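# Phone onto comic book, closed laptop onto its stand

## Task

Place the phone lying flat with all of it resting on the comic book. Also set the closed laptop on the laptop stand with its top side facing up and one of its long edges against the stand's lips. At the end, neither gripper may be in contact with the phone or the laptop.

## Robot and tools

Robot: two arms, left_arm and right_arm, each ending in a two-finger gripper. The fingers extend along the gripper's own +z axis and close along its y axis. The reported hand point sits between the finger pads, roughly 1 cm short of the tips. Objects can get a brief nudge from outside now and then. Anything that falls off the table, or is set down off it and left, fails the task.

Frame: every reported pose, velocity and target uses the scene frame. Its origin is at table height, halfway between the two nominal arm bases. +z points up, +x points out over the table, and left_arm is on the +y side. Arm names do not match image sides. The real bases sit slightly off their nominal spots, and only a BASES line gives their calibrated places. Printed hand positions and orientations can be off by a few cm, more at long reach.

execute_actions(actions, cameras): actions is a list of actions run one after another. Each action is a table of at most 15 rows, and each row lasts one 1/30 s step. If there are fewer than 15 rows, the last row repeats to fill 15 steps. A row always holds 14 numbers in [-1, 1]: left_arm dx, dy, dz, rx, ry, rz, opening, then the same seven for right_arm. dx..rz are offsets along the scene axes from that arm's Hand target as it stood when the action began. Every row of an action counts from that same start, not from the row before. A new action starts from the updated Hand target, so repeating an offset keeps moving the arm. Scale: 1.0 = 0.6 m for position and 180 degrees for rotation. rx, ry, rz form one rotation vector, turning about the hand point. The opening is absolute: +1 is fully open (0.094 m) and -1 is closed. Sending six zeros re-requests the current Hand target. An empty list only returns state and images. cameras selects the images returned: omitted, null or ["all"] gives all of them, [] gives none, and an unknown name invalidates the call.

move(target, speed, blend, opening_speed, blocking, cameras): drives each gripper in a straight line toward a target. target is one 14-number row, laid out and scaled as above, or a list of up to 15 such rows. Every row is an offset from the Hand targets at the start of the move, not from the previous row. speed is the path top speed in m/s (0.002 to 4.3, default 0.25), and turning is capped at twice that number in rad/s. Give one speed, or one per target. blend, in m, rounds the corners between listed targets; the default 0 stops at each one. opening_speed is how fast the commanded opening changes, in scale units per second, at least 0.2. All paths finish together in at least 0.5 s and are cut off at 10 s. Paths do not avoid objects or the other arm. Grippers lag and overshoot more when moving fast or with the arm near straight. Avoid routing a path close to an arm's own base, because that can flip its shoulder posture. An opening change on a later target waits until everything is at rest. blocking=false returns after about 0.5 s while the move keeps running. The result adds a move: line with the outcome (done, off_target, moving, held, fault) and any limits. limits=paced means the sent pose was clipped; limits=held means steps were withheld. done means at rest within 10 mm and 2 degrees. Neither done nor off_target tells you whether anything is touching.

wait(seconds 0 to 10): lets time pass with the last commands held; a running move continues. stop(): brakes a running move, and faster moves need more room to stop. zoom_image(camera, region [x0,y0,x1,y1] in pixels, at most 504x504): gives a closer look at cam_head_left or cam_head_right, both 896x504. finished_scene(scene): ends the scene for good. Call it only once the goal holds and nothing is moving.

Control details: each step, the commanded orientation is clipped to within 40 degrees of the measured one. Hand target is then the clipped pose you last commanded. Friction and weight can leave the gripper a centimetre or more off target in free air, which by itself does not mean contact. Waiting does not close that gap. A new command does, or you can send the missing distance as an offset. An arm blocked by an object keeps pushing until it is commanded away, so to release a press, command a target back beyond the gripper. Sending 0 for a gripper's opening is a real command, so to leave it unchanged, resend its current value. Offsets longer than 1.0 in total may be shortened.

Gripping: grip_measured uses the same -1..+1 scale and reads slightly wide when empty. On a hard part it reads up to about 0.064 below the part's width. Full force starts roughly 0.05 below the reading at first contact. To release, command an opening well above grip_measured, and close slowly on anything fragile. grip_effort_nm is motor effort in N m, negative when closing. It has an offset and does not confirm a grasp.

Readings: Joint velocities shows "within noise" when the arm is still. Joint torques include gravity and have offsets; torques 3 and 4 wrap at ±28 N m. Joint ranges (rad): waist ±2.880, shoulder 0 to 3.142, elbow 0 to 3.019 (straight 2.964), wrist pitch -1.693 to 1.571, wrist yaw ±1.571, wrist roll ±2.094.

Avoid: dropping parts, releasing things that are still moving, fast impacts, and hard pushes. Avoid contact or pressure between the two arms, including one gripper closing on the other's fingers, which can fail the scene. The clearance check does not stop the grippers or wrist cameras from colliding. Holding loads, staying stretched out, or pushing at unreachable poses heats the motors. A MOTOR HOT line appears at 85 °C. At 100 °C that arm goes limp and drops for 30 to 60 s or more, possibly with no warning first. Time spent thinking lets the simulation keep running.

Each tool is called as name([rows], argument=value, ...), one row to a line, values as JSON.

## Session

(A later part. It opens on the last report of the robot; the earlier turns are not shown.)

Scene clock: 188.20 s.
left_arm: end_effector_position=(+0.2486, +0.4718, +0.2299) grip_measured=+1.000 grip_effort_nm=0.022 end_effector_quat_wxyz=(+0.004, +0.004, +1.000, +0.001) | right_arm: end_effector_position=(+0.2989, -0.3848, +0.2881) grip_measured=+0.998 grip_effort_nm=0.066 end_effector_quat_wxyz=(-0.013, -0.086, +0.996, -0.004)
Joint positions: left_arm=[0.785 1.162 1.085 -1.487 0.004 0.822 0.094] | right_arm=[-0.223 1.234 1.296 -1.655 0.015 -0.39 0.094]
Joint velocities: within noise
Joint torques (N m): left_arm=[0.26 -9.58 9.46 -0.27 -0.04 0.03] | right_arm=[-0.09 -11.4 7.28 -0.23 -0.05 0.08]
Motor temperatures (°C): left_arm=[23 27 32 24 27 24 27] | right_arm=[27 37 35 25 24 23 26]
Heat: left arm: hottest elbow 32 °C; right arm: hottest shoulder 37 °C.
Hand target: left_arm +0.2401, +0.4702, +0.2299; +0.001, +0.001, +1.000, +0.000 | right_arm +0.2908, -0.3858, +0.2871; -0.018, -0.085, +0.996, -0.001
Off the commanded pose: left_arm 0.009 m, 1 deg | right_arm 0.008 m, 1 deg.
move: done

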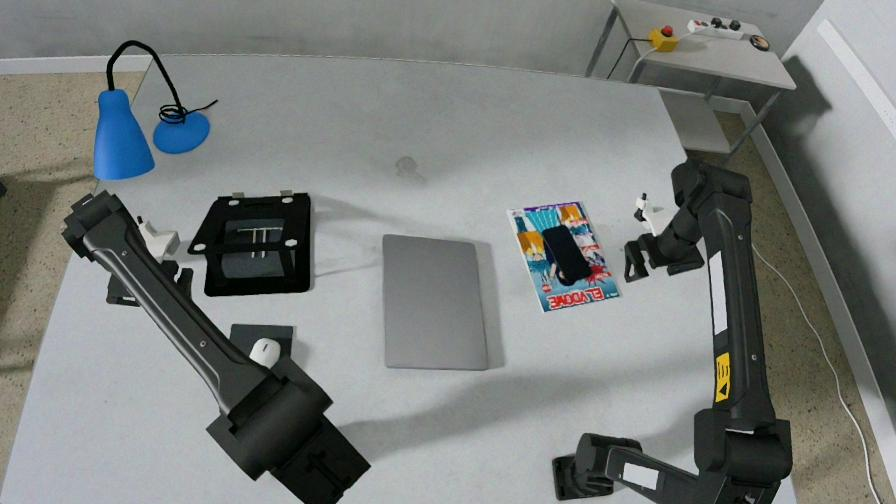

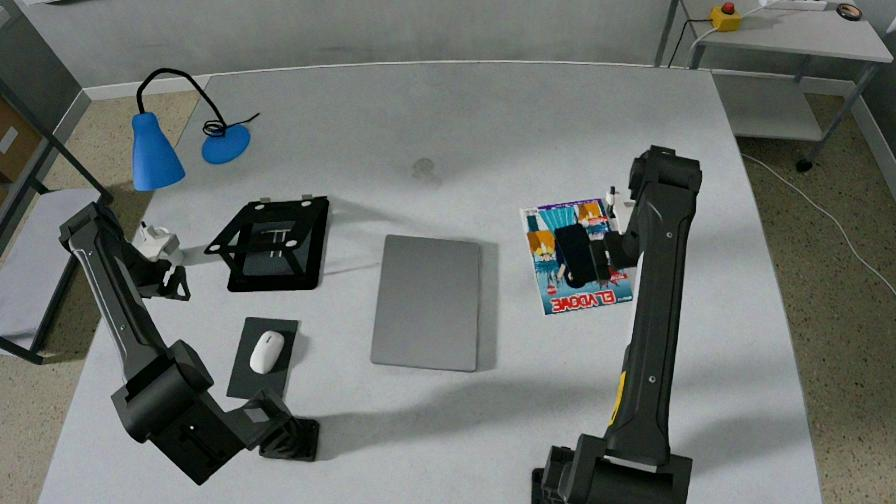

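zoom_image(camera="cam_head_left", region=[200, 300, 340, 440])

zoom_image(camera="cam_head_right", region=[210, 290, 350, 430])

zoom_image(camera="cam_head_right", region=[440, 330, 500, 390])

zoom_image(camera="cam_head_left", region=[370, 340, 430, 400])

zoom_image(camera="cam_head_right", region=[360, 335, 420, 395])

Scaled by 3.600.

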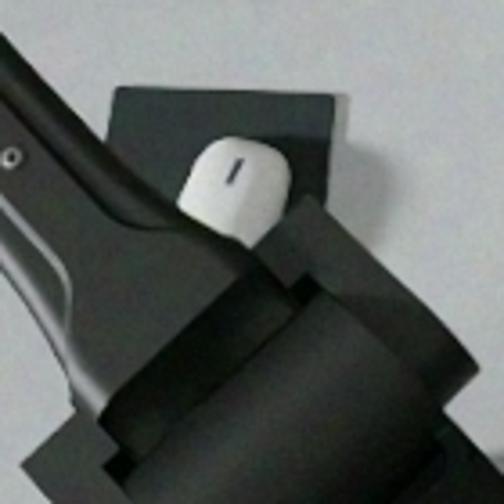

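Scaled by 3.600.

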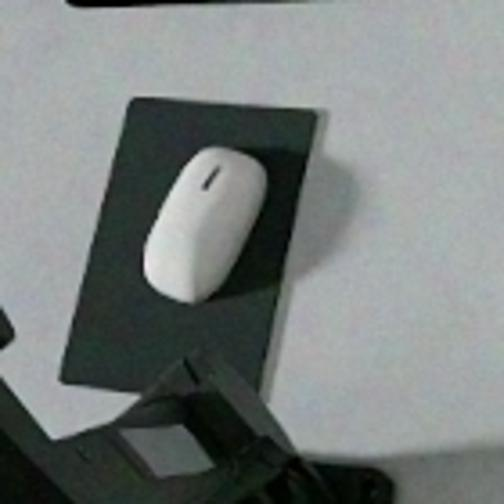

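Scaled by 8.400.

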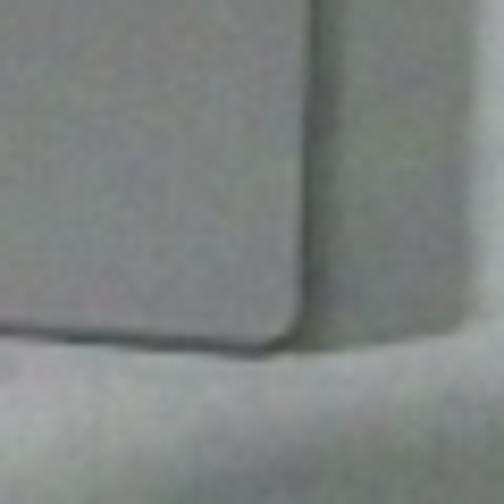

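Scaled by 8.400.

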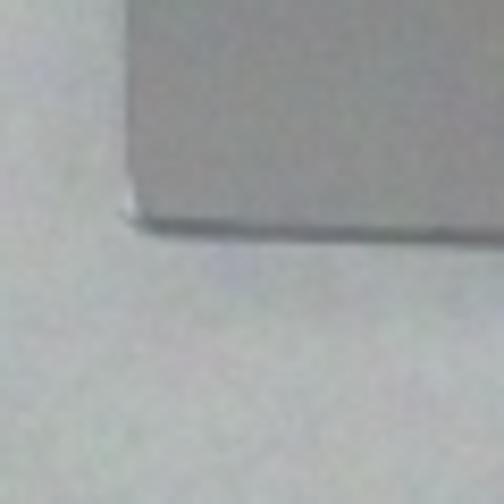

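Scaled by 8.400.

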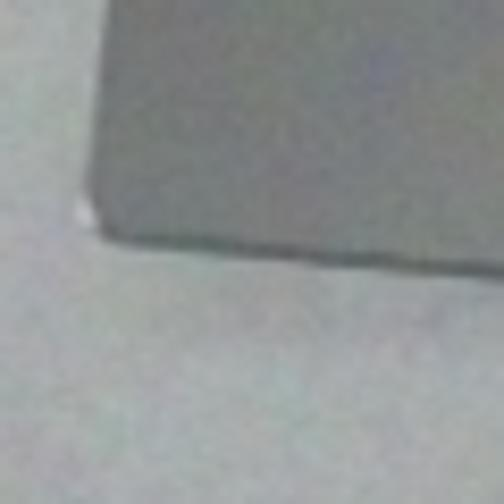

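move([
  [0, 0, 0, 0, 0, 0, 1, 0.14, 0.52, -0.2, 0, 0, 0, -1],
], speed=0.25)

move([
  [0, 0, 0, 0, 0, 0, 1, 0.0, 0.0, -0.15, 0, 0, 0, -1],
], speed=0.08)

Scene clock: 232.00 s.
left_arm: end_effector_position=(+0.2486, +0.4718, +0.2299) grip_measured=+1.000 grip_effort_nm=0.012 end_effector_quat_wxyz=(+0.004, +0.004, +1.000, +0.001) | right_arm: end_effector_position=(+0.3555, -0.0875, +0.1558) grip_measured=-0.991 grip_effort_nm=-0.496 end_effector_quat_wxyz=(-0.038, -0.086, +0.996, -0.009)
Joint positions: left_arm=[0.785 1.162 1.085 -1.487 0.004 0.822 0.094] | right_arm=[0.513 1.587 1.302 -1.362 -0.016 0.345 0]
Joint velocities: within noise
Joint torques (N m): left_arm=[-0.15 -9.76 9.26 -0.13 -0.05 0.07] | right_arm=[0.79 -14.51 12.08 0.18 0.11 0.22]
Motor temperatures (°C): left_arm=[23 27 32 24 27 24 27] | right_arm=[27 34 35 25 24 23 25]
Heat: left arm: hottest elbow 32 °C; right arm: hottest elbow 35 °C.
Hand target: left_arm +0.2401, +0.4702, +0.2299; +0.001, +0.001, +1.000, +0.000 | right_arm +0.3747, -0.0739, +0.1670; -0.018, -0.085, +0.996, -0.001
Off the commanded pose: left_arm 0.009 m, 1 deg | right_arm 0.026 m, 2 deg.
move: off_target (right_arm)

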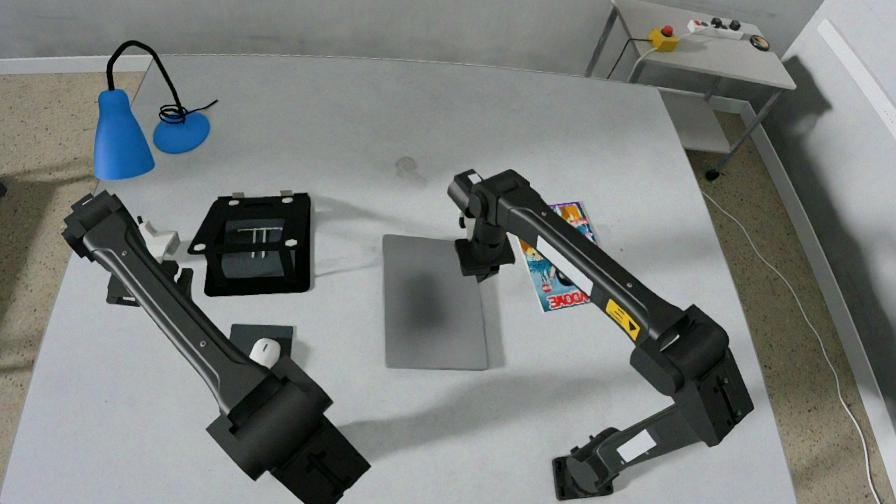

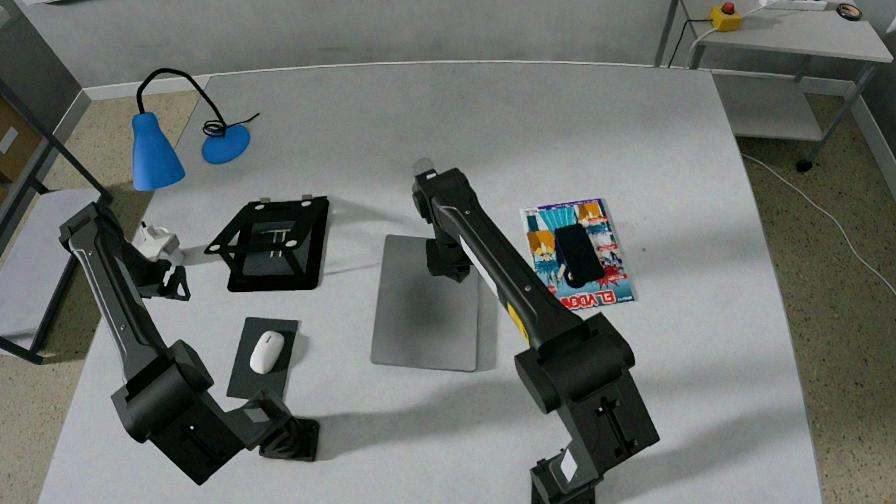

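Scene clock: 233.70 s.
left_arm: end_effector_position=(+0.2486, +0.4718, +0.2299) grip_measured=+1.000 grip_effort_nm=0.017 end_effector_quat_wxyz=(+0.004, +0.004, +1.000, +0.001) | right_arm: end_effector_position=(+0.3781, -0.0746, +0.0912) grip_measured=-0.991 grip_effort_nm=-0.491 end_effector_quat_wxyz=(-0.008, -0.086, +0.996, +0.005)
Joint positions: left_arm=[0.785 1.162 1.085 -1.487 0.004 0.822 0.094] | right_arm=[0.513 1.671 1.228 -1.139 -0.015 0.346 0]
Joint velocities: within noise
Joint torques (N m): left_arm=[0.09 -9.88 9.26 0.08 -0.04 0.1] | right_arm=[0.85 -15.38 6.53 0.44 0.11 0.23]
Motor temperatures (°C): left_arm=[23 27 32 24 27 24 27] | right_arm=[27 34 35 25 24 23 25]
Heat: left arm: hottest elbow 32 °C; right arm: hottest elbow 35 °C.
Hand target: left_arm +0.2401, +0.4702, +0.2299; +0.001, +0.001, +1.000, +0.000 | right_arm +0.3747, -0.0738, +0.0769; -0.018, -0.085, +0.996, -0.001
Off the commanded pose: left_arm 0.009 m, 1 deg | right_arm 0.015 m, 1 deg.
move: off_target (right_arm)

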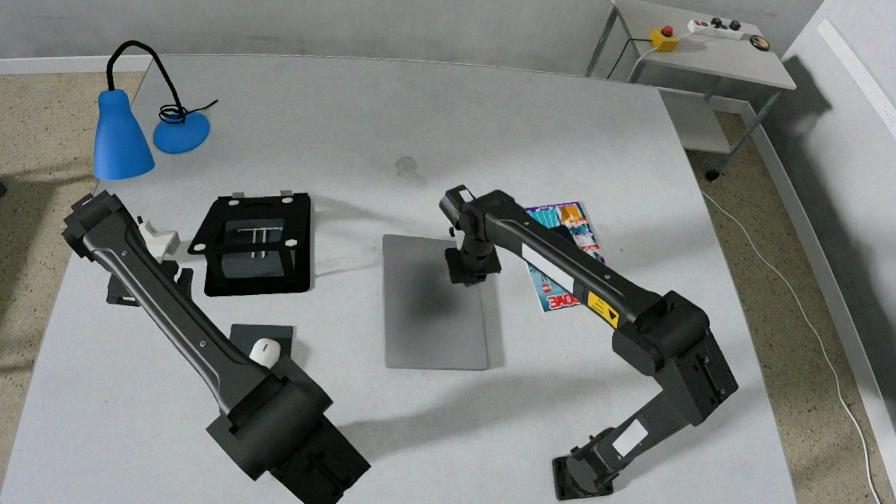

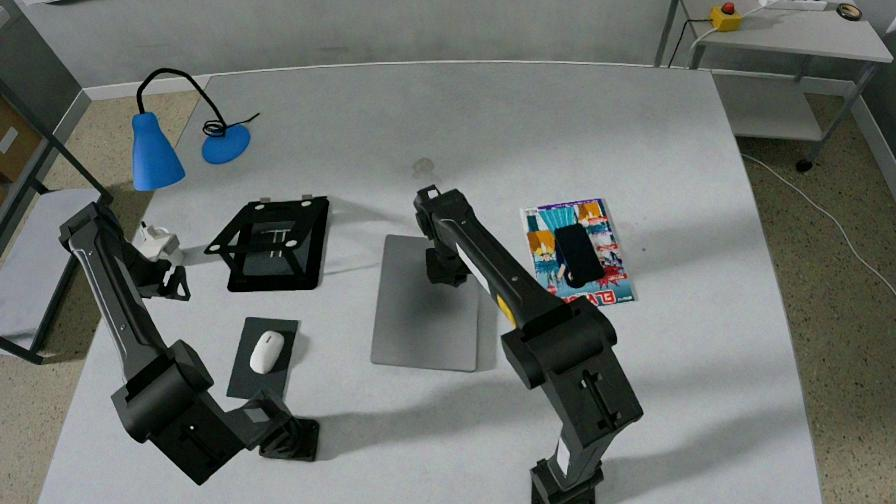

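move(target=[0, 0, 0, 0, 0, 0, 1, 0.0, 0.0, -0.04, 0, 0, 0, -1], speed=0.05, cameras=[])

move(target=[0, 0, 0, 0, 0, 0, 1, 0.0, 0.0, -0.02, 0, 0, 0, -1], speed=0.03, cameras=[])

move(target=[0, 0, 0, 0, 0, 0, 1, 0.0, 0.0, -0.02, 0, 0, 0, -1], speed=0.03)

zoom_image(camera="cam_head_right", region=[380, 190, 520, 330])

zoom_image(camera="cam_head_left", region=[380, 190, 520, 330])

Scene clock: 238.97 s.
left_arm: end_effector_position=(+0.2486, +0.4718, +0.2299) grip_measured=+1.000 grip_effort_nm=0.022 end_effector_quat_wxyz=(+0.004, +0.004, +1.000, +0.001) | right_arm: end_effector_position=(+0.3789, -0.0742, +0.0675) grip_measured=-0.991 grip_effort_nm=-0.496 end_effector_quat_wxyz=(-0.008, -0.086, +0.996, +0.005)
Joint positions: left_arm=[0.785 1.162 1.085 -1.487 0.004 0.822 0.094] | right_arm=[0.513 1.701 1.199 -1.078 -0.015 0.346 0]
Joint velocities: within noise
Joint torques (N m): left_arm=[0.09 -9.58 9.28 -0.13 -0.04 0.05] | right_arm=[0.79 -15.56 6.28 0.47 0.11 0.22]
Motor temperatures (°C): left_arm=[23 27 32 24 27 24 27] | right_arm=[27 34 34 25 24 23 26]
Heat: left arm: hottest elbow 32 °C; right arm: hottest shoulder 34 °C.
Hand target: left_arm +0.2401, +0.4702, +0.2299; +0.001, +0.001, +1.000, +0.000 | right_arm +0.3747, -0.0738, +0.0529; -0.018, -0.085, +0.996, -0.001
Off the commanded pose: left_arm 0.009 m, 1 deg | right_arm 0.015 m, 1 deg.
move: off_target (right_arm)
No camera images: "cameras" was empty.

Scene clock: 239.90 s.
left_arm: end_effector_position=(+0.2486, +0.4718, +0.2299) grip_measured=+1.000 grip_effort_nm=0.017 end_effector_quat_wxyz=(+0.004, +0.004, +1.000, +0.001) | right_arm: end_effector_position=(+0.3796, -0.0739, +0.0563) grip_measured=-0.991 grip_effort_nm=-0.496 end_effector_quat_wxyz=(-0.007, -0.086, +0.996, +0.005)
Joint positions: left_arm=[0.785 1.162 1.085 -1.487 0.004 0.822 0.094] | right_arm=[0.513 1.716 1.186 -1.048 -0.015 0.346 0]
Joint velocities: within noise
Joint torques (N m): left_arm=[-0.15 -10.05 9.25 -0.17 -0.11 0.09] | right_arm=[0.79 -15.44 6.24 0.4 0.11 0.23]
Motor temperatures (°C): left_arm=[23 27 32 24 27 24 27] | right_arm=[27 34 34 25 24 23 26]
Heat: left arm: hottest elbow 32 °C; right arm: hottest shoulder 34 °C.
Hand target: left_arm +0.2401, +0.4702, +0.2299; +0.001, +0.001, +1.000, +0.000 | right_arm +0.3747, -0.0739, +0.0409; -0.018, -0.085, +0.996, -0.001
Off the commanded pose: left_arm 0.009 m, 1 deg | right_arm 0.016 m, 1 deg.
move: off_target (right_arm)
No camera images: "cameras" was empty.

Scene clock: 240.83 s.
left_arm: end_effector_position=(+0.2486, +0.4718, +0.2299) grip_measured=+1.000 grip_effort_nm=0.017 end_effector_quat_wxyz=(+0.004, +0.004, +1.000, +0.001) | right_arm: end_effector_position=(+0.3799, -0.0737, +0.0443) grip_measured=-0.991 grip_effort_nm=-0.491 end_effector_quat_wxyz=(-0.007, -0.086, +0.996, +0.005)
Joint positions: left_arm=[0.785 1.162 1.085 -1.487 0.004 0.822 0.094] | right_arm=[0.513 1.734 1.173 -1.018 -0.015 0.346 0]
Joint velocities: within noise
Joint torques (N m): left_arm=[-0.85 -9.52 9.36 -0.14 -0.07 0.15] | right_arm=[0.91 -14.86 6.06 0.51 0.11 0.22]
Motor temperatures (°C): left_arm=[23 27 32 24 27 24 27] | right_arm=[27 34 34 25 24 23 26]
Heat: left arm: hottest elbow 32 °C; right arm: hottest shoulder 34 °C.
Hand target: left_arm +0.2401, +0.4702, +0.2299; +0.001, +0.001, +1.000, +0.000 | right_arm +0.3747, -0.0739, +0.0290; -0.018, -0.085, +0.996, -0.001
Off the commanded pose: left_arm 0.009 m, 1 deg | right_arm 0.016 m, 1 deg.
move: off_target (right_arm)

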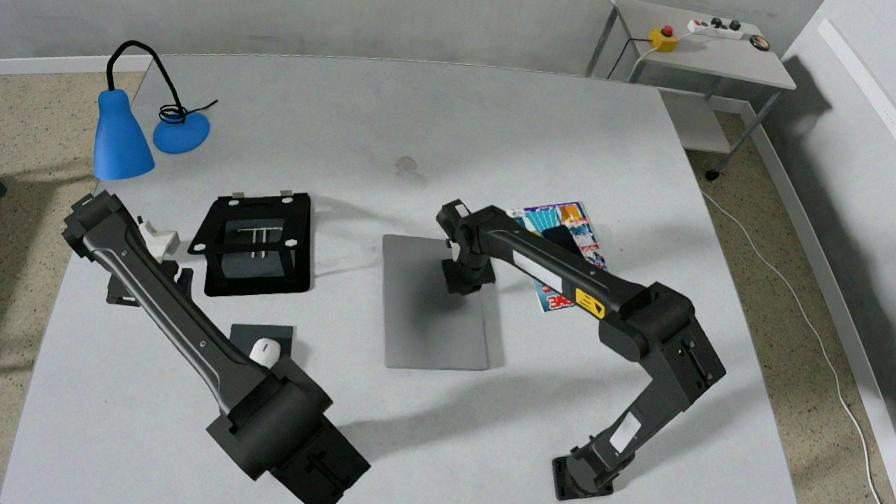

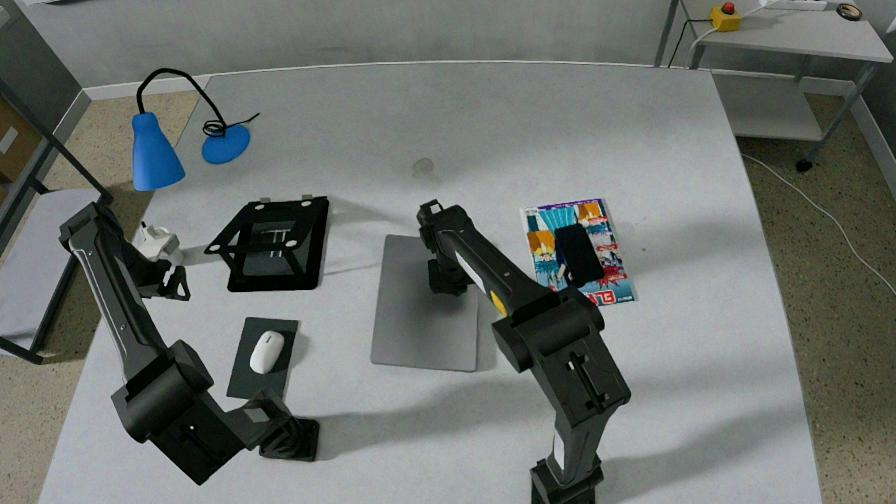

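Scaled by 3.600.

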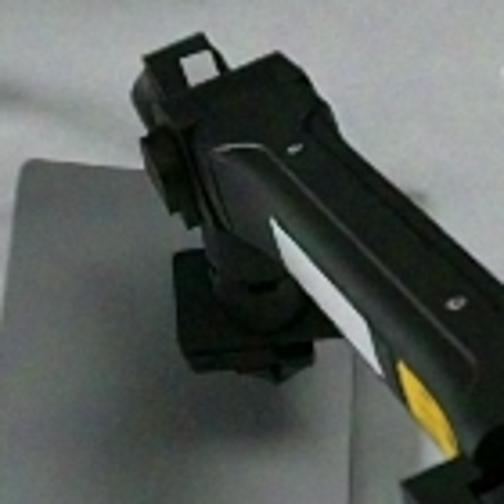

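Scaled by 3.600.

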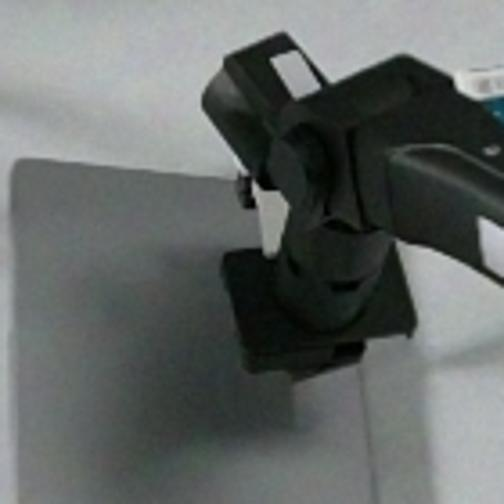

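move(target=[0, 0, 0, 0, 0, 0, 1, 0.0, 0.0, -0.012, 0, 0, 0, -1], speed=0.03, cameras=[])

move(target=[0, 0, 0, 0, 0, 0, 1, 0.0, 0.0, -0.012, 0, 0, 0, -1], speed=0.03, cameras=[])

move(target=[0, 0, 0, 0, 0, 0, 1, 0.0, 0.0, -0.012, 0, 0, 0, -1], speed=0.03, cameras=[])

zoom_image(camera="cam_head_left", region=[380, 190, 520, 330])

Scene clock: 245.37 s.
left_arm: end_effector_position=(+0.2486, +0.4718, +0.2299) grip_measured=+1.000 grip_effort_nm=0.017 end_effector_quat_wxyz=(+0.004, +0.004, +1.000, +0.001) | right_arm: end_effector_position=(+0.3803, -0.0735, +0.0376) grip_measured=-0.991 grip_effort_nm=-0.501 end_effector_quat_wxyz=(-0.006, -0.086, +0.996, +0.005)
Joint positions: left_arm=[0.785 1.162 1.085 -1.487 0.004 0.822 0.094] | right_arm=[0.513 1.744 1.166 -1 -0.015 0.346 0]
Joint velocities: within noise
Joint torques (N m): left_arm=[-0.32 -9.82 9.28 -0.12 -0.09 0.08] | right_arm=[0.91 -15.5 6.05 0.24 0.11 0.22]
Motor temperatures (°C): left_arm=[23 27 32 24 27 24 27] | right_arm=[27 34 34 25 24 23 26]
Heat: left arm: hottest elbow 32 °C; right arm: hottest shoulder 34 °C.
Hand target: left_arm +0.2401, +0.4702, +0.2299; +0.001, +0.001, +1.000, +0.000 | right_arm +0.3748, -0.0738, +0.0218; -0.018, -0.085, +0.996, -0.001
Off the commanded pose: left_arm 0.009 m, 1 deg | right_arm 0.017 m, 2 deg.
move: off_target (right_arm)
No camera images: "cameras" was empty.

Scene clock: 246.27 s.
left_arm: end_effector_position=(+0.2486, +0.4718, +0.2299) grip_measured=+1.000 grip_effort_nm=0.022 end_effector_quat_wxyz=(+0.004, +0.004, +1.000, +0.001) | right_arm: end_effector_position=(+0.3825, -0.0723, +0.0365) grip_measured=-0.991 grip_effort_nm=-0.491 end_effector_quat_wxyz=(-0.001, -0.086, +0.996, +0.008)
Joint positions: left_arm=[0.785 1.162 1.085 -1.487 0.004 0.822 0.094] | right_arm=[0.513 1.745 1.165 -0.986 -0.015 0.346 0]
Joint velocities: within noise
Joint torques (N m): left_arm=[0.21 -10.23 9.29 -0.1 -0.11 0.07] | right_arm=[0.79 -15.09 5.63 0.62 0.11 0.22]
Motor temperatures (°C): left_arm=[23 27 32 24 27 24 27] | right_arm=[27 34 34 25 24 23 26]
Heat: left arm: hottest elbow 32 °C; right arm: hottest shoulder 34 °C.
Hand target: left_arm +0.2401, +0.4702, +0.2299; +0.001, +0.001, +1.000, +0.000 | right_arm +0.3748, -0.0738, +0.0146; -0.018, -0.085, +0.996, -0.001
Off the commanded pose: left_arm 0.009 m, 1 deg | right_arm 0.023 m, 2 deg.
move: off_target (right_arm)
No camera images: "cameras" was empty.

Scene clock: 246.97 s.
left_arm: end_effector_position=(+0.2486, +0.4718, +0.2299) grip_measured=+1.000 grip_effort_nm=0.017 end_effector_quat_wxyz=(+0.004, +0.004, +1.000, +0.001) | right_arm: end_effector_position=(+0.3822, -0.0724, +0.0355) grip_measured=-0.991 grip_effort_nm=-0.496 end_effector_quat_wxyz=(+0.000, -0.086, +0.996, +0.008)
Joint positions: left_arm=[0.785 1.162 1.085 -1.487 0.004 0.822 0.094] | right_arm=[0.513 1.745 1.161 -0.981 -0.015 0.346 0]
Joint velocities: within noise
Joint torques (N m): left_arm=[-1.32 -9.82 9.36 -0.18 -0.02 0.06] | right_arm=[0.85 -14.15 5.31 1.11 0.09 0.22]
Motor temperatures (°C): left_arm=[23 27 32 24 27 24 27] | right_arm=[27 34 34 25 24 23 26]
Heat: left arm: hottest elbow 32 °C; right arm: hottest shoulder 34 °C.
Hand target: left_arm +0.2401, +0.4702, +0.2299; +0.001, +0.001, +1.000, +0.000 | right_arm +0.3746, -0.0739, +0.0073; -0.018, -0.085, +0.996, -0.001
Off the commanded pose: left_arm 0.009 m, 1 deg | right_arm 0.029 m, 2 deg.
move: off_target (right_arm)
No camera images: "cameras" was empty.

Scaled by 3.600.

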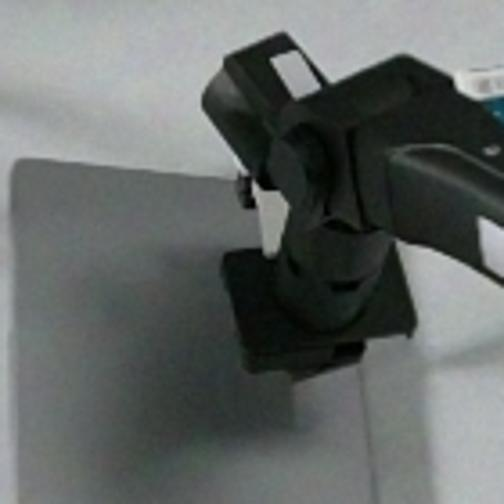

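move([
  [0, 0, 0, 0, 0, 0, 1, 0.0, 0.0, 0.12, 0, 0, 0, -1],
  [0, 0, 0, 0, 0, 0, 1, -0.12, -0.32, 0.12, 0, 0, 0, -1],
  [0, 0, 0, 0, 0, 0, 1, -0.12, -0.32, 0.04, 0, 0, 0, -1],
], speed=0.15, cameras=[])

move(target=[0, 0, 0, 0, 0, 0, 1, 0.0, 0.0, -0.024, 0, 0, 0, -1], speed=0.03, cameras=[])

move(target=[0, 0, 0, 0, 0, 0, 1, 0.0, 0.0, -0.018, 0, 0, 0, -1], speed=0.03)

zoom_image(camera="cam_head_left", region=[420, 230, 560, 370])

zoom_image(camera="cam_head_right", region=[420, 230, 560, 370])

Scene clock: 256.07 s.
left_arm: end_effector_position=(+0.2486, +0.4718, +0.2299) grip_measured=+1.000 grip_effort_nm=0.017 end_effector_quat_wxyz=(+0.004, +0.004, +1.000, +0.001) | right_arm: end_effector_position=(+0.3056, -0.2626, +0.0401) grip_measured=-0.991 grip_effort_nm=-0.496 end_effector_quat_wxyz=(-0.010, -0.086, +0.996, -0.002)
Joint positions: left_arm=[0.785 1.162 1.085 -1.487 0.004 0.822 0.094] | right_arm=[0.136 1.433 0.79 -0.948 0.002 -0.031 0]
Joint velocities: within noise
Joint torques (N m): left_arm=[-0.73 -10.05 9.24 0.03 -0.04 0.06] | right_arm=[-0.15 -9.82 5.74 0.5 -0.04 0.09]
Motor temperatures (°C): left_arm=[23 27 32 24 27 24 27] | right_arm=[27 34 34 25 24 23 26]
Heat: left arm: hottest elbow 32 °C; right arm: hottest shoulder 34 °C.
Hand target: left_arm +0.2401, +0.4702, +0.2299; +0.001, +0.001, +1.000, +0.000 | right_arm +0.3027, -0.2658, +0.0313; -0.018, -0.085, +0.996, -0.001
Off the commanded pose: left_arm 0.009 m, 1 deg | right_arm 0.010 m, 1 deg.
move: done
No camera images: "cameras" was empty.

Scene clock: 257.07 s.
left_arm: end_effector_position=(+0.2486, +0.4718, +0.2299) grip_measured=+1.000 grip_effort_nm=0.022 end_effector_quat_wxyz=(+0.004, +0.004, +1.000, +0.001) | right_arm: end_effector_position=(+0.3073, -0.2624, +0.0272) grip_measured=-0.991 grip_effort_nm=-0.491 end_effector_quat_wxyz=(-0.007, -0.086, +0.996, -0.001)
Joint positions: left_arm=[0.785 1.162 1.085 -1.487 0.004 0.822 0.094] | right_arm=[0.136 1.459 0.775 -0.901 0.002 -0.031 0]
Joint velocities: within noise
Joint torques (N m): left_arm=[-0.44 -9.52 9.44 0.06 -0.12 0.09] | right_arm=[-0.21 -10.11 5.57 0.57 -0.03 0.09]
Motor temperatures (°C): left_arm=[23 27 32 24 27 24 27] | right_arm=[27 34 34 25 24 23 26]
Heat: left arm: hottest elbow 32 °C; right arm: hottest shoulder 34 °C.
Hand target: left_arm +0.2401, +0.4702, +0.2299; +0.001, +0.001, +1.000, +0.000 | right_arm +0.3028, -0.2658, +0.0170; -0.018, -0.085, +0.996, -0.001
Off the commanded pose: left_arm 0.009 m, 1 deg | right_arm 0.012 m, 1 deg.
move: off_target (right_arm)
No camera images: "cameras" was empty.

Scene clock: 258.03 s.
left_arm: end_effector_position=(+0.2486, +0.4718, +0.2299) grip_measured=+1.000 grip_effort_nm=0.017 end_effector_quat_wxyz=(+0.004, +0.004, +1.000, +0.001) | right_arm: end_effector_position=(+0.3075, -0.2624, +0.0162) grip_measured=-0.991 grip_effort_nm=-0.496 end_effector_quat_wxyz=(-0.007, -0.086, +0.996, -0.001)
Joint positions: left_arm=[0.785 1.162 1.085 -1.487 0.004 0.822 0.094] | right_arm=[0.136 1.482 0.763 -0.867 0.002 -0.031 0]
Joint velocities: within noise
Joint torques (N m): left_arm=[-0.44 -9.7 9.51 0.02 -0.04 0.1] | right_arm=[-0.21 -10.23 5.41 0.47 -0.03 0.09]
Motor temperatures (°C): left_arm=[23 27 32 24 27 24 27] | right_arm=[27 34 34 25 24 23 26]
Heat: left arm: hottest elbow 32 °C; right arm: hottest shoulder 34 °C.
Hand target: left_arm +0.2401, +0.4702, +0.2299; +0.001, +0.001, +1.000, +0.000 | right_arm +0.3026, -0.2658, +0.0061; -0.018, -0.085, +0.996, -0.001
Off the commanded pose: left_arm 0.009 m, 1 deg | right_arm 0.012 m, 1 deg.
move: off_target (right_arm)

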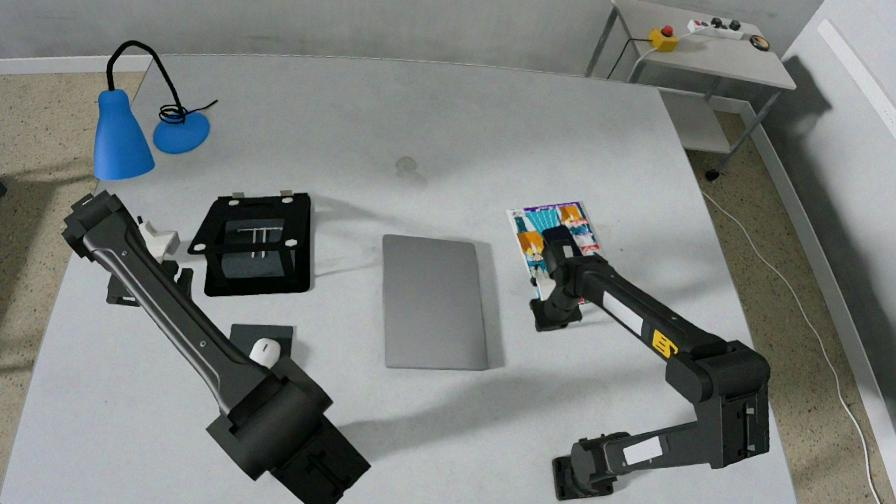

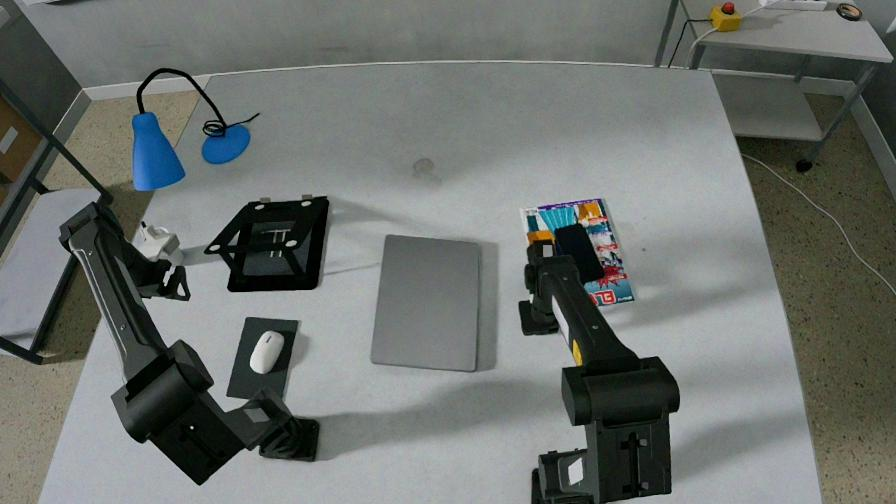

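Scaled by 3.600.

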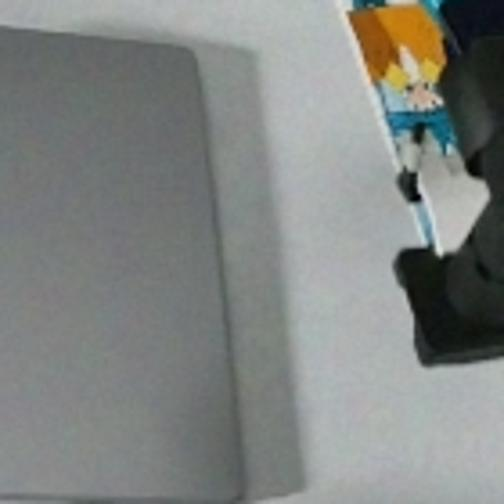

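Scaled by 3.600.

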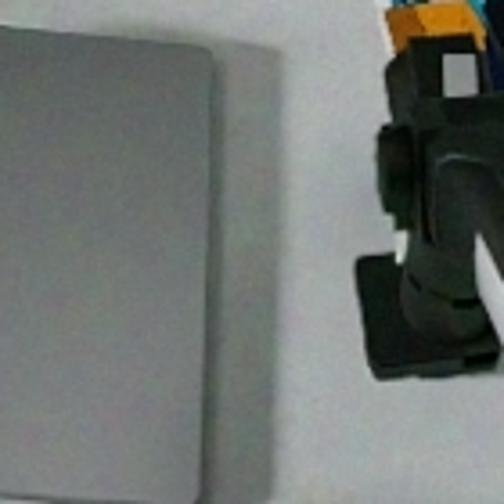

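move(target=[0, 0, 0, 0, 0, 0, 1, 0.0, 0.0, -0.013, 0, 0, 0, -1], speed=0.03, cameras=[])

move(target=[0, 0, 0, 0, 0, 0, 1, 0.0, 0.0, -0.013, 0, 0, 0, -1], speed=0.03, cameras=[])

move(target=[0, 0, 0, 0, 0, 0, 1, 0.0, 0.0, -0.013, 0, 0, 0, -1], speed=0.03, cameras=[])

Scene clock: 262.07 s.
left_arm: end_effector_position=(+0.2486, +0.4718, +0.2299) grip_measured=+1.000 grip_effort_nm=0.017 end_effector_quat_wxyz=(+0.004, +0.004, +1.000, +0.001) | right_arm: end_effector_position=(+0.3093, -0.2621, +0.0108) grip_measured=-0.991 grip_effort_nm=-0.496 end_effector_quat_wxyz=(-0.004, -0.086, +0.996, -0.001)
Joint positions: left_arm=[0.785 1.162 1.085 -1.487 0.004 0.822 0.094] | right_arm=[0.136 1.494 0.758 -0.843 0.002 -0.031 0]
Joint velocities: within noise
Joint torques (N m): left_arm=[0.26 -9.93 9.46 -0.14 -0.08 0.12] | right_arm=[-0.15 -9.88 5.12 0.54 -0.03 0.09]
Motor temperatures (°C): left_arm=[23 27 32 24 27 24 27] | right_arm=[27 34 33 25 24 23 26]
Heat: left arm: hottest elbow 32 °C; right arm: hottest shoulder 34 °C.
Hand target: left_arm +0.2401, +0.4702, +0.2299; +0.001, +0.001, +1.000, +0.000 | right_arm +0.3028, -0.2658, -0.0017; -0.018, -0.085, +0.996, -0.001
Off the commanded pose: left_arm 0.009 m, 1 deg | right_arm 0.015 m, 2 deg.
move: off_target (right_arm)
No camera images: "cameras" was empty.

Scene clock: 262.77 s.
left_arm: end_effector_position=(+0.2486, +0.4718, +0.2299) grip_measured=+1.000 grip_effort_nm=0.012 end_effector_quat_wxyz=(+0.004, +0.004, +1.000, +0.001) | right_arm: end_effector_position=(+0.3092, -0.2621, +0.0101) grip_measured=-0.991 grip_effort_nm=-0.491 end_effector_quat_wxyz=(-0.003, -0.086, +0.996, -0.001)
Joint positions: left_arm=[0.785 1.162 1.085 -1.487 0.004 0.822 0.094] | right_arm=[0.136 1.494 0.755 -0.838 0.002 -0.031 0]
Joint velocities: within noise
Joint torques (N m): left_arm=[-0.56 -9.93 9.31 -0.03 -0.03 0.11] | right_arm=[-0.09 -8.76 4.64 1.31 -0.03 0.09]
Motor temperatures (°C): left_arm=[23 27 32 24 27 24 27] | right_arm=[27 34 33 25 24 23 26]
Heat: left arm: hottest elbow 32 °C; right arm: hottest shoulder 34 °C.
Hand target: left_arm +0.2401, +0.4702, +0.2299; +0.001, +0.001, +1.000, +0.000 | right_arm +0.3028, -0.2658, -0.0095; -0.018, -0.085, +0.996, -0.001
Off the commanded pose: left_arm 0.009 m, 1 deg | right_arm 0.021 m, 2 deg.
move: off_target (right_arm)
No camera images: "cameras" was empty.

Scene clock: 263.47 s.
left_arm: end_effector_position=(+0.2486, +0.4718, +0.2299) grip_measured=+1.000 grip_effort_nm=0.012 end_effector_quat_wxyz=(+0.004, +0.004, +1.000, +0.001) | right_arm: end_effector_position=(+0.3088, -0.2622, +0.0094) grip_measured=-0.991 grip_effort_nm=-0.501 end_effector_quat_wxyz=(-0.003, -0.086, +0.996, -0.001)
Joint positions: left_arm=[0.785 1.162 1.085 -1.487 0.004 0.822 0.094] | right_arm=[0.136 1.494 0.753 -0.835 0.002 -0.031 0]
Joint velocities: within noise
Joint torques (N m): left_arm=[0.15 -10.4 9.44 -0.01 -0.06 0.13] | right_arm=[-0.15 -7.41 4.25 1.77 -0.03 0.09]
Motor temperatures (°C): left_arm=[23 27 32 24 27 24 27] | right_arm=[27 34 33 25 24 23 26]
Heat: left arm: hottest elbow 32 °C; right arm: hottest shoulder 34 °C.
Hand target: left_arm +0.2401, +0.4702, +0.2299; +0.001, +0.001, +1.000, +0.000 | right_arm +0.3027, -0.2658, -0.0173; -0.018, -0.085, +0.996, -0.001
Off the commanded pose: left_arm 0.009 m, 1 deg | right_arm 0.028 m, 2 deg.
move: off_target (right_arm)
No camera images: "cameras" was empty.

move(target=[0, 0, 0, 0, 0, 0, 1, 0.0, 0.0, 0.14, 0, 0, 0, -1], speed=0.15)

zoom_image(camera="cam_head_right", region=[458, 352, 488, 382])

zoom_image(camera="cam_head_right", region=[360, 350, 390, 380])

zoom_image(camera="cam_head_left", region=[375, 350, 405, 380])

zoom_image(camera="cam_head_left", region=[470, 350, 500, 380])

Scene clock: 268.00 s.
left_arm: end_effector_position=(+0.2486, +0.4718, +0.2299) grip_measured=+1.000 grip_effort_nm=0.017 end_effector_quat_wxyz=(+0.004, +0.004, +1.000, +0.001) | right_arm: end_effector_position=(+0.2813, -0.2661, +0.0493) grip_measured=-0.991 grip_effort_nm=-0.491 end_effector_quat_wxyz=(-0.042, -0.086, +0.995, -0.003)
Joint positions: left_arm=[0.785 1.162 1.085 -1.487 0.004 0.822 0.094] | right_arm=[0.136 1.394 0.777 -1.037 0.002 -0.031 0]
Joint velocities: within noise
Joint torques (N m): left_arm=[0.09 -9.58 9.18 -0.2 -0.01 0.1] | right_arm=[-0.21 -10.75 10.19 -0.31 -0.01 0.09]
Motor temperatures (°C): left_arm=[23 27 32 24 27 24 27] | right_arm=[27 34 33 25 24 23 26]
Heat: left arm: hottest elbow 32 °C; right arm: hottest shoulder 34 °C.
Hand target: left_arm +0.2401, +0.4702, +0.2299; +0.001, +0.001, +1.000, +0.000 | right_arm +0.3026, -0.2658, +0.0666; -0.018, -0.085, +0.996, -0.001
Off the commanded pose: left_arm 0.009 m, 1 deg | right_arm 0.028 m, 3 deg.
move: off_target (right_arm)

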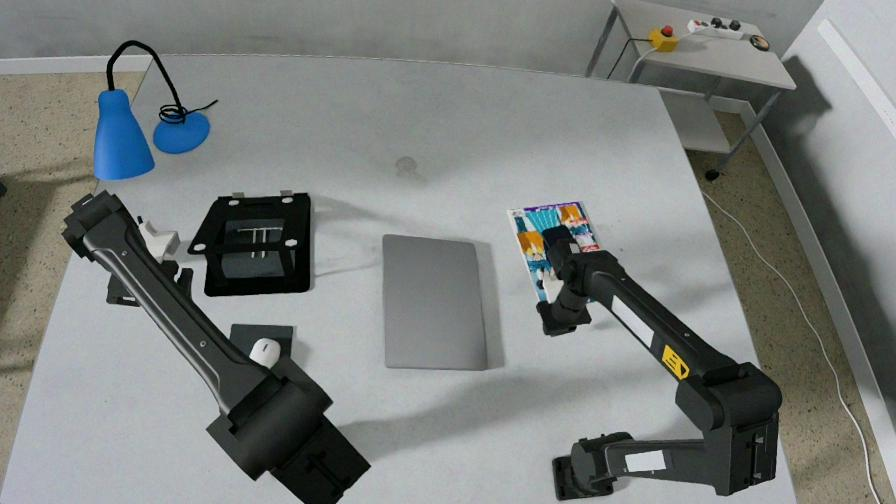

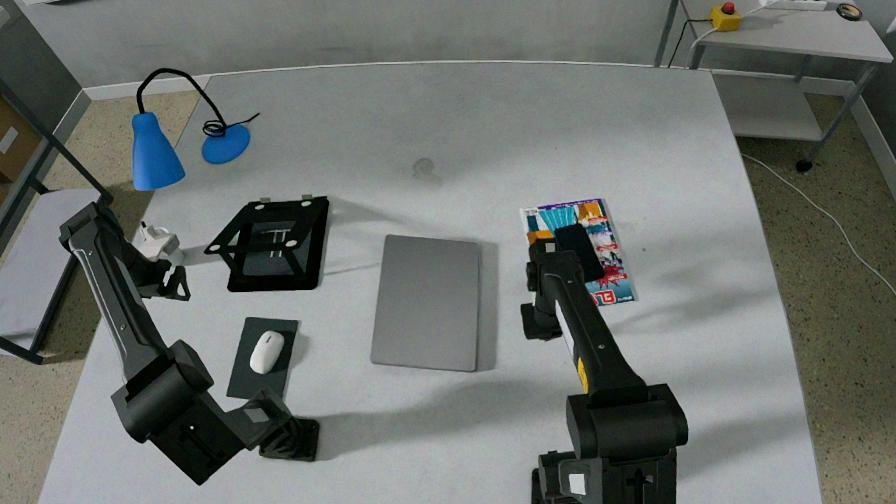

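Scaled by 16.800.

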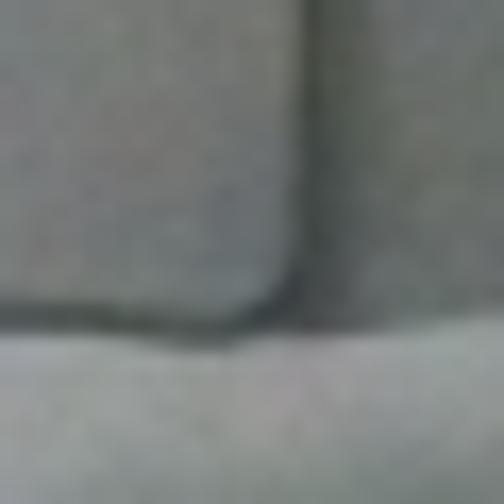

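Scaled by 16.800.

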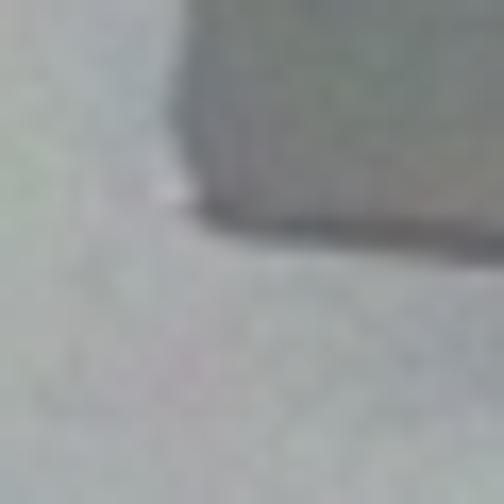

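Scaled by 16.800.

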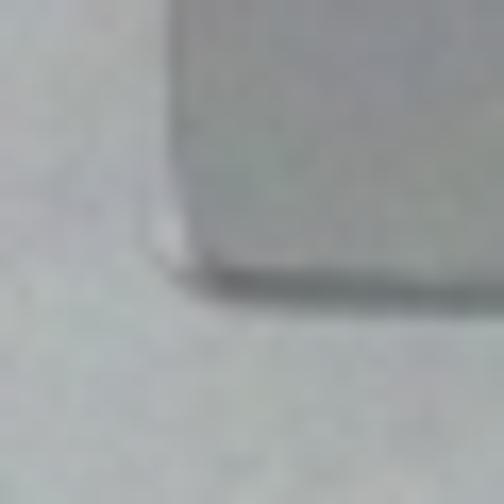

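Scaled by 16.800.

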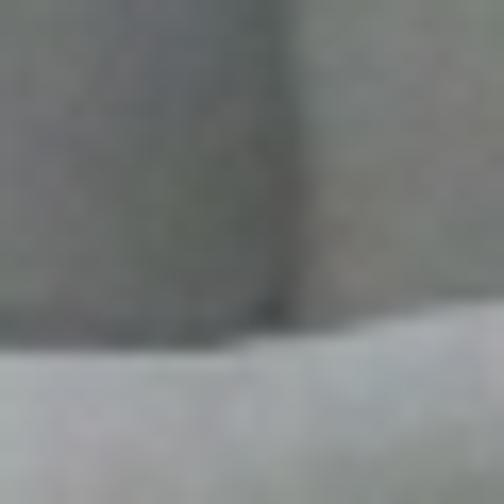

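move([
  [0.1, -0.3, 0.05, 0, 0, 0, 0, -0.1, -0.02, 0.2, 0, 0, 0, -1],
  [0.217, -0.49, -0.15, -0.361, -0.0094, 0.0149, 0, -0.1, -0.02, 0.2, 0, 0, 0, -1],
], speed=0.25, blend=0.03)

zoom_image(camera="cam_head_left", region=[240, 160, 480, 400])

zoom_image(camera="cam_head_right", region=[240, 160, 480, 400])

Scene clock: 308.57 s.
left_arm: end_effector_position=(+0.3711, +0.1782, +0.1434) grip_measured=+0.002 grip_effort_nm=-0.085 end_effector_quat_wxyz=(+0.015, -0.026, +0.844, -0.535) | right_arm: end_effector_position=(+0.2249, -0.2767, +0.1634) grip_measured=-0.991 grip_effort_nm=-0.496 end_effector_quat_wxyz=(-0.046, -0.088, +0.995, -0.003)
Joint positions: left_arm=[0.24 1.511 0.87 -1.346 1.086 0.461 0.047] | right_arm=[0.126 1.091 0.854 -1.427 0.002 -0.045 0]
Joint velocities: within noise
Joint torques (N m): left_arm=[-2.08 -11.58 7.27 -0.13 0.63 0.2] | right_arm=[-0.44 -7.88 12.23 -0.35 0.02 0.09]
Motor temperatures (°C): left_arm=[23 26 32 24 27 24 27] | right_arm=[27 33 38 25 24 23 26]
Heat: left arm: hottest elbow 32 °C; right arm: hottest elbow 38 °C.
Hand target: left_arm +0.3703, +0.1762, +0.1398; +0.015, -0.022, +0.843, -0.537 | right_arm +0.2426, -0.2778, +0.1866; -0.018, -0.085, +0.996, -0.001
Off the commanded pose: left_arm 0.004 m, 1 deg | right_arm 0.029 m, 3 deg.
move: off_target (right_arm)

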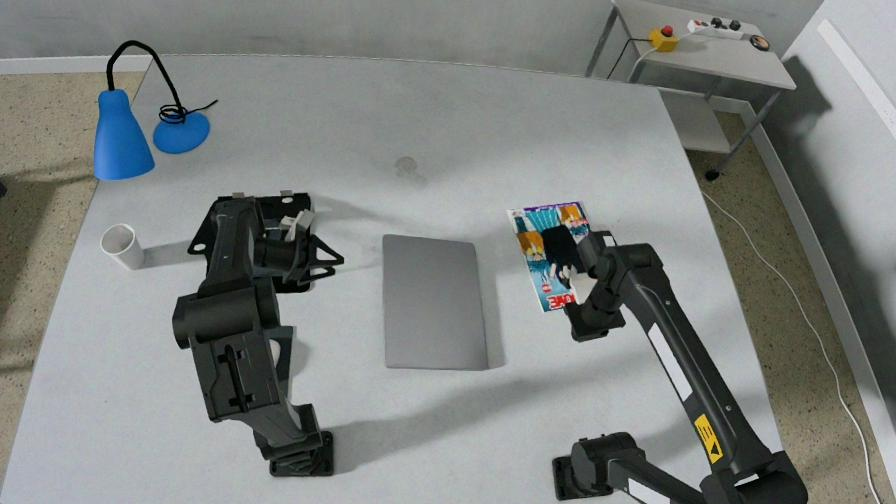

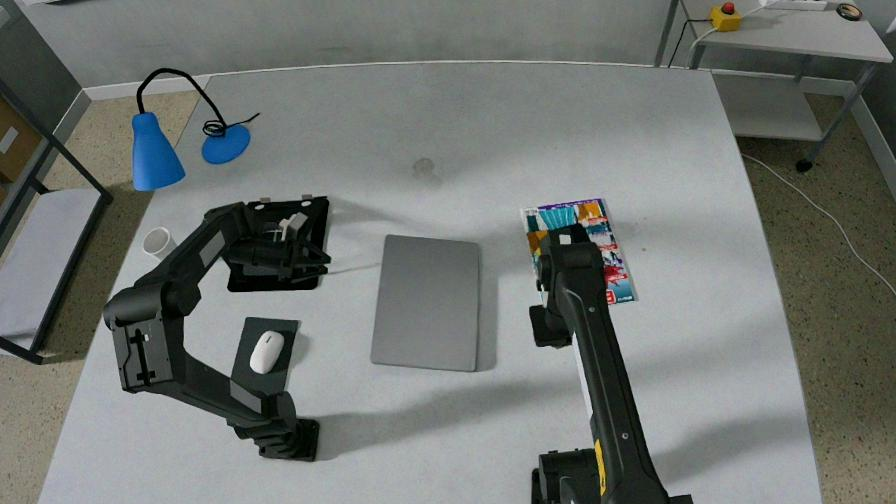

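Scaled by 2.100.

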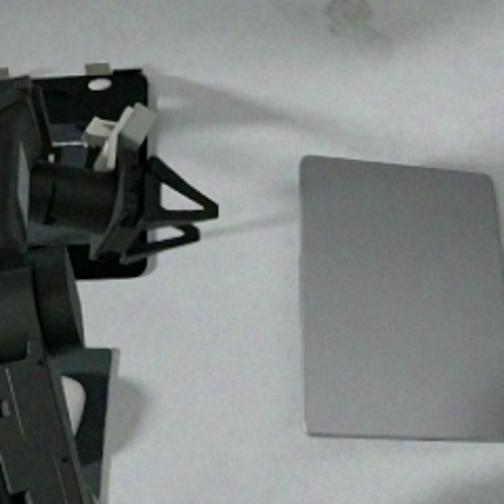

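Scaled by 2.100.

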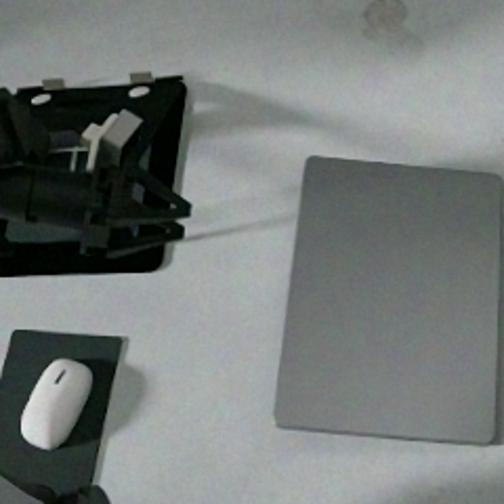

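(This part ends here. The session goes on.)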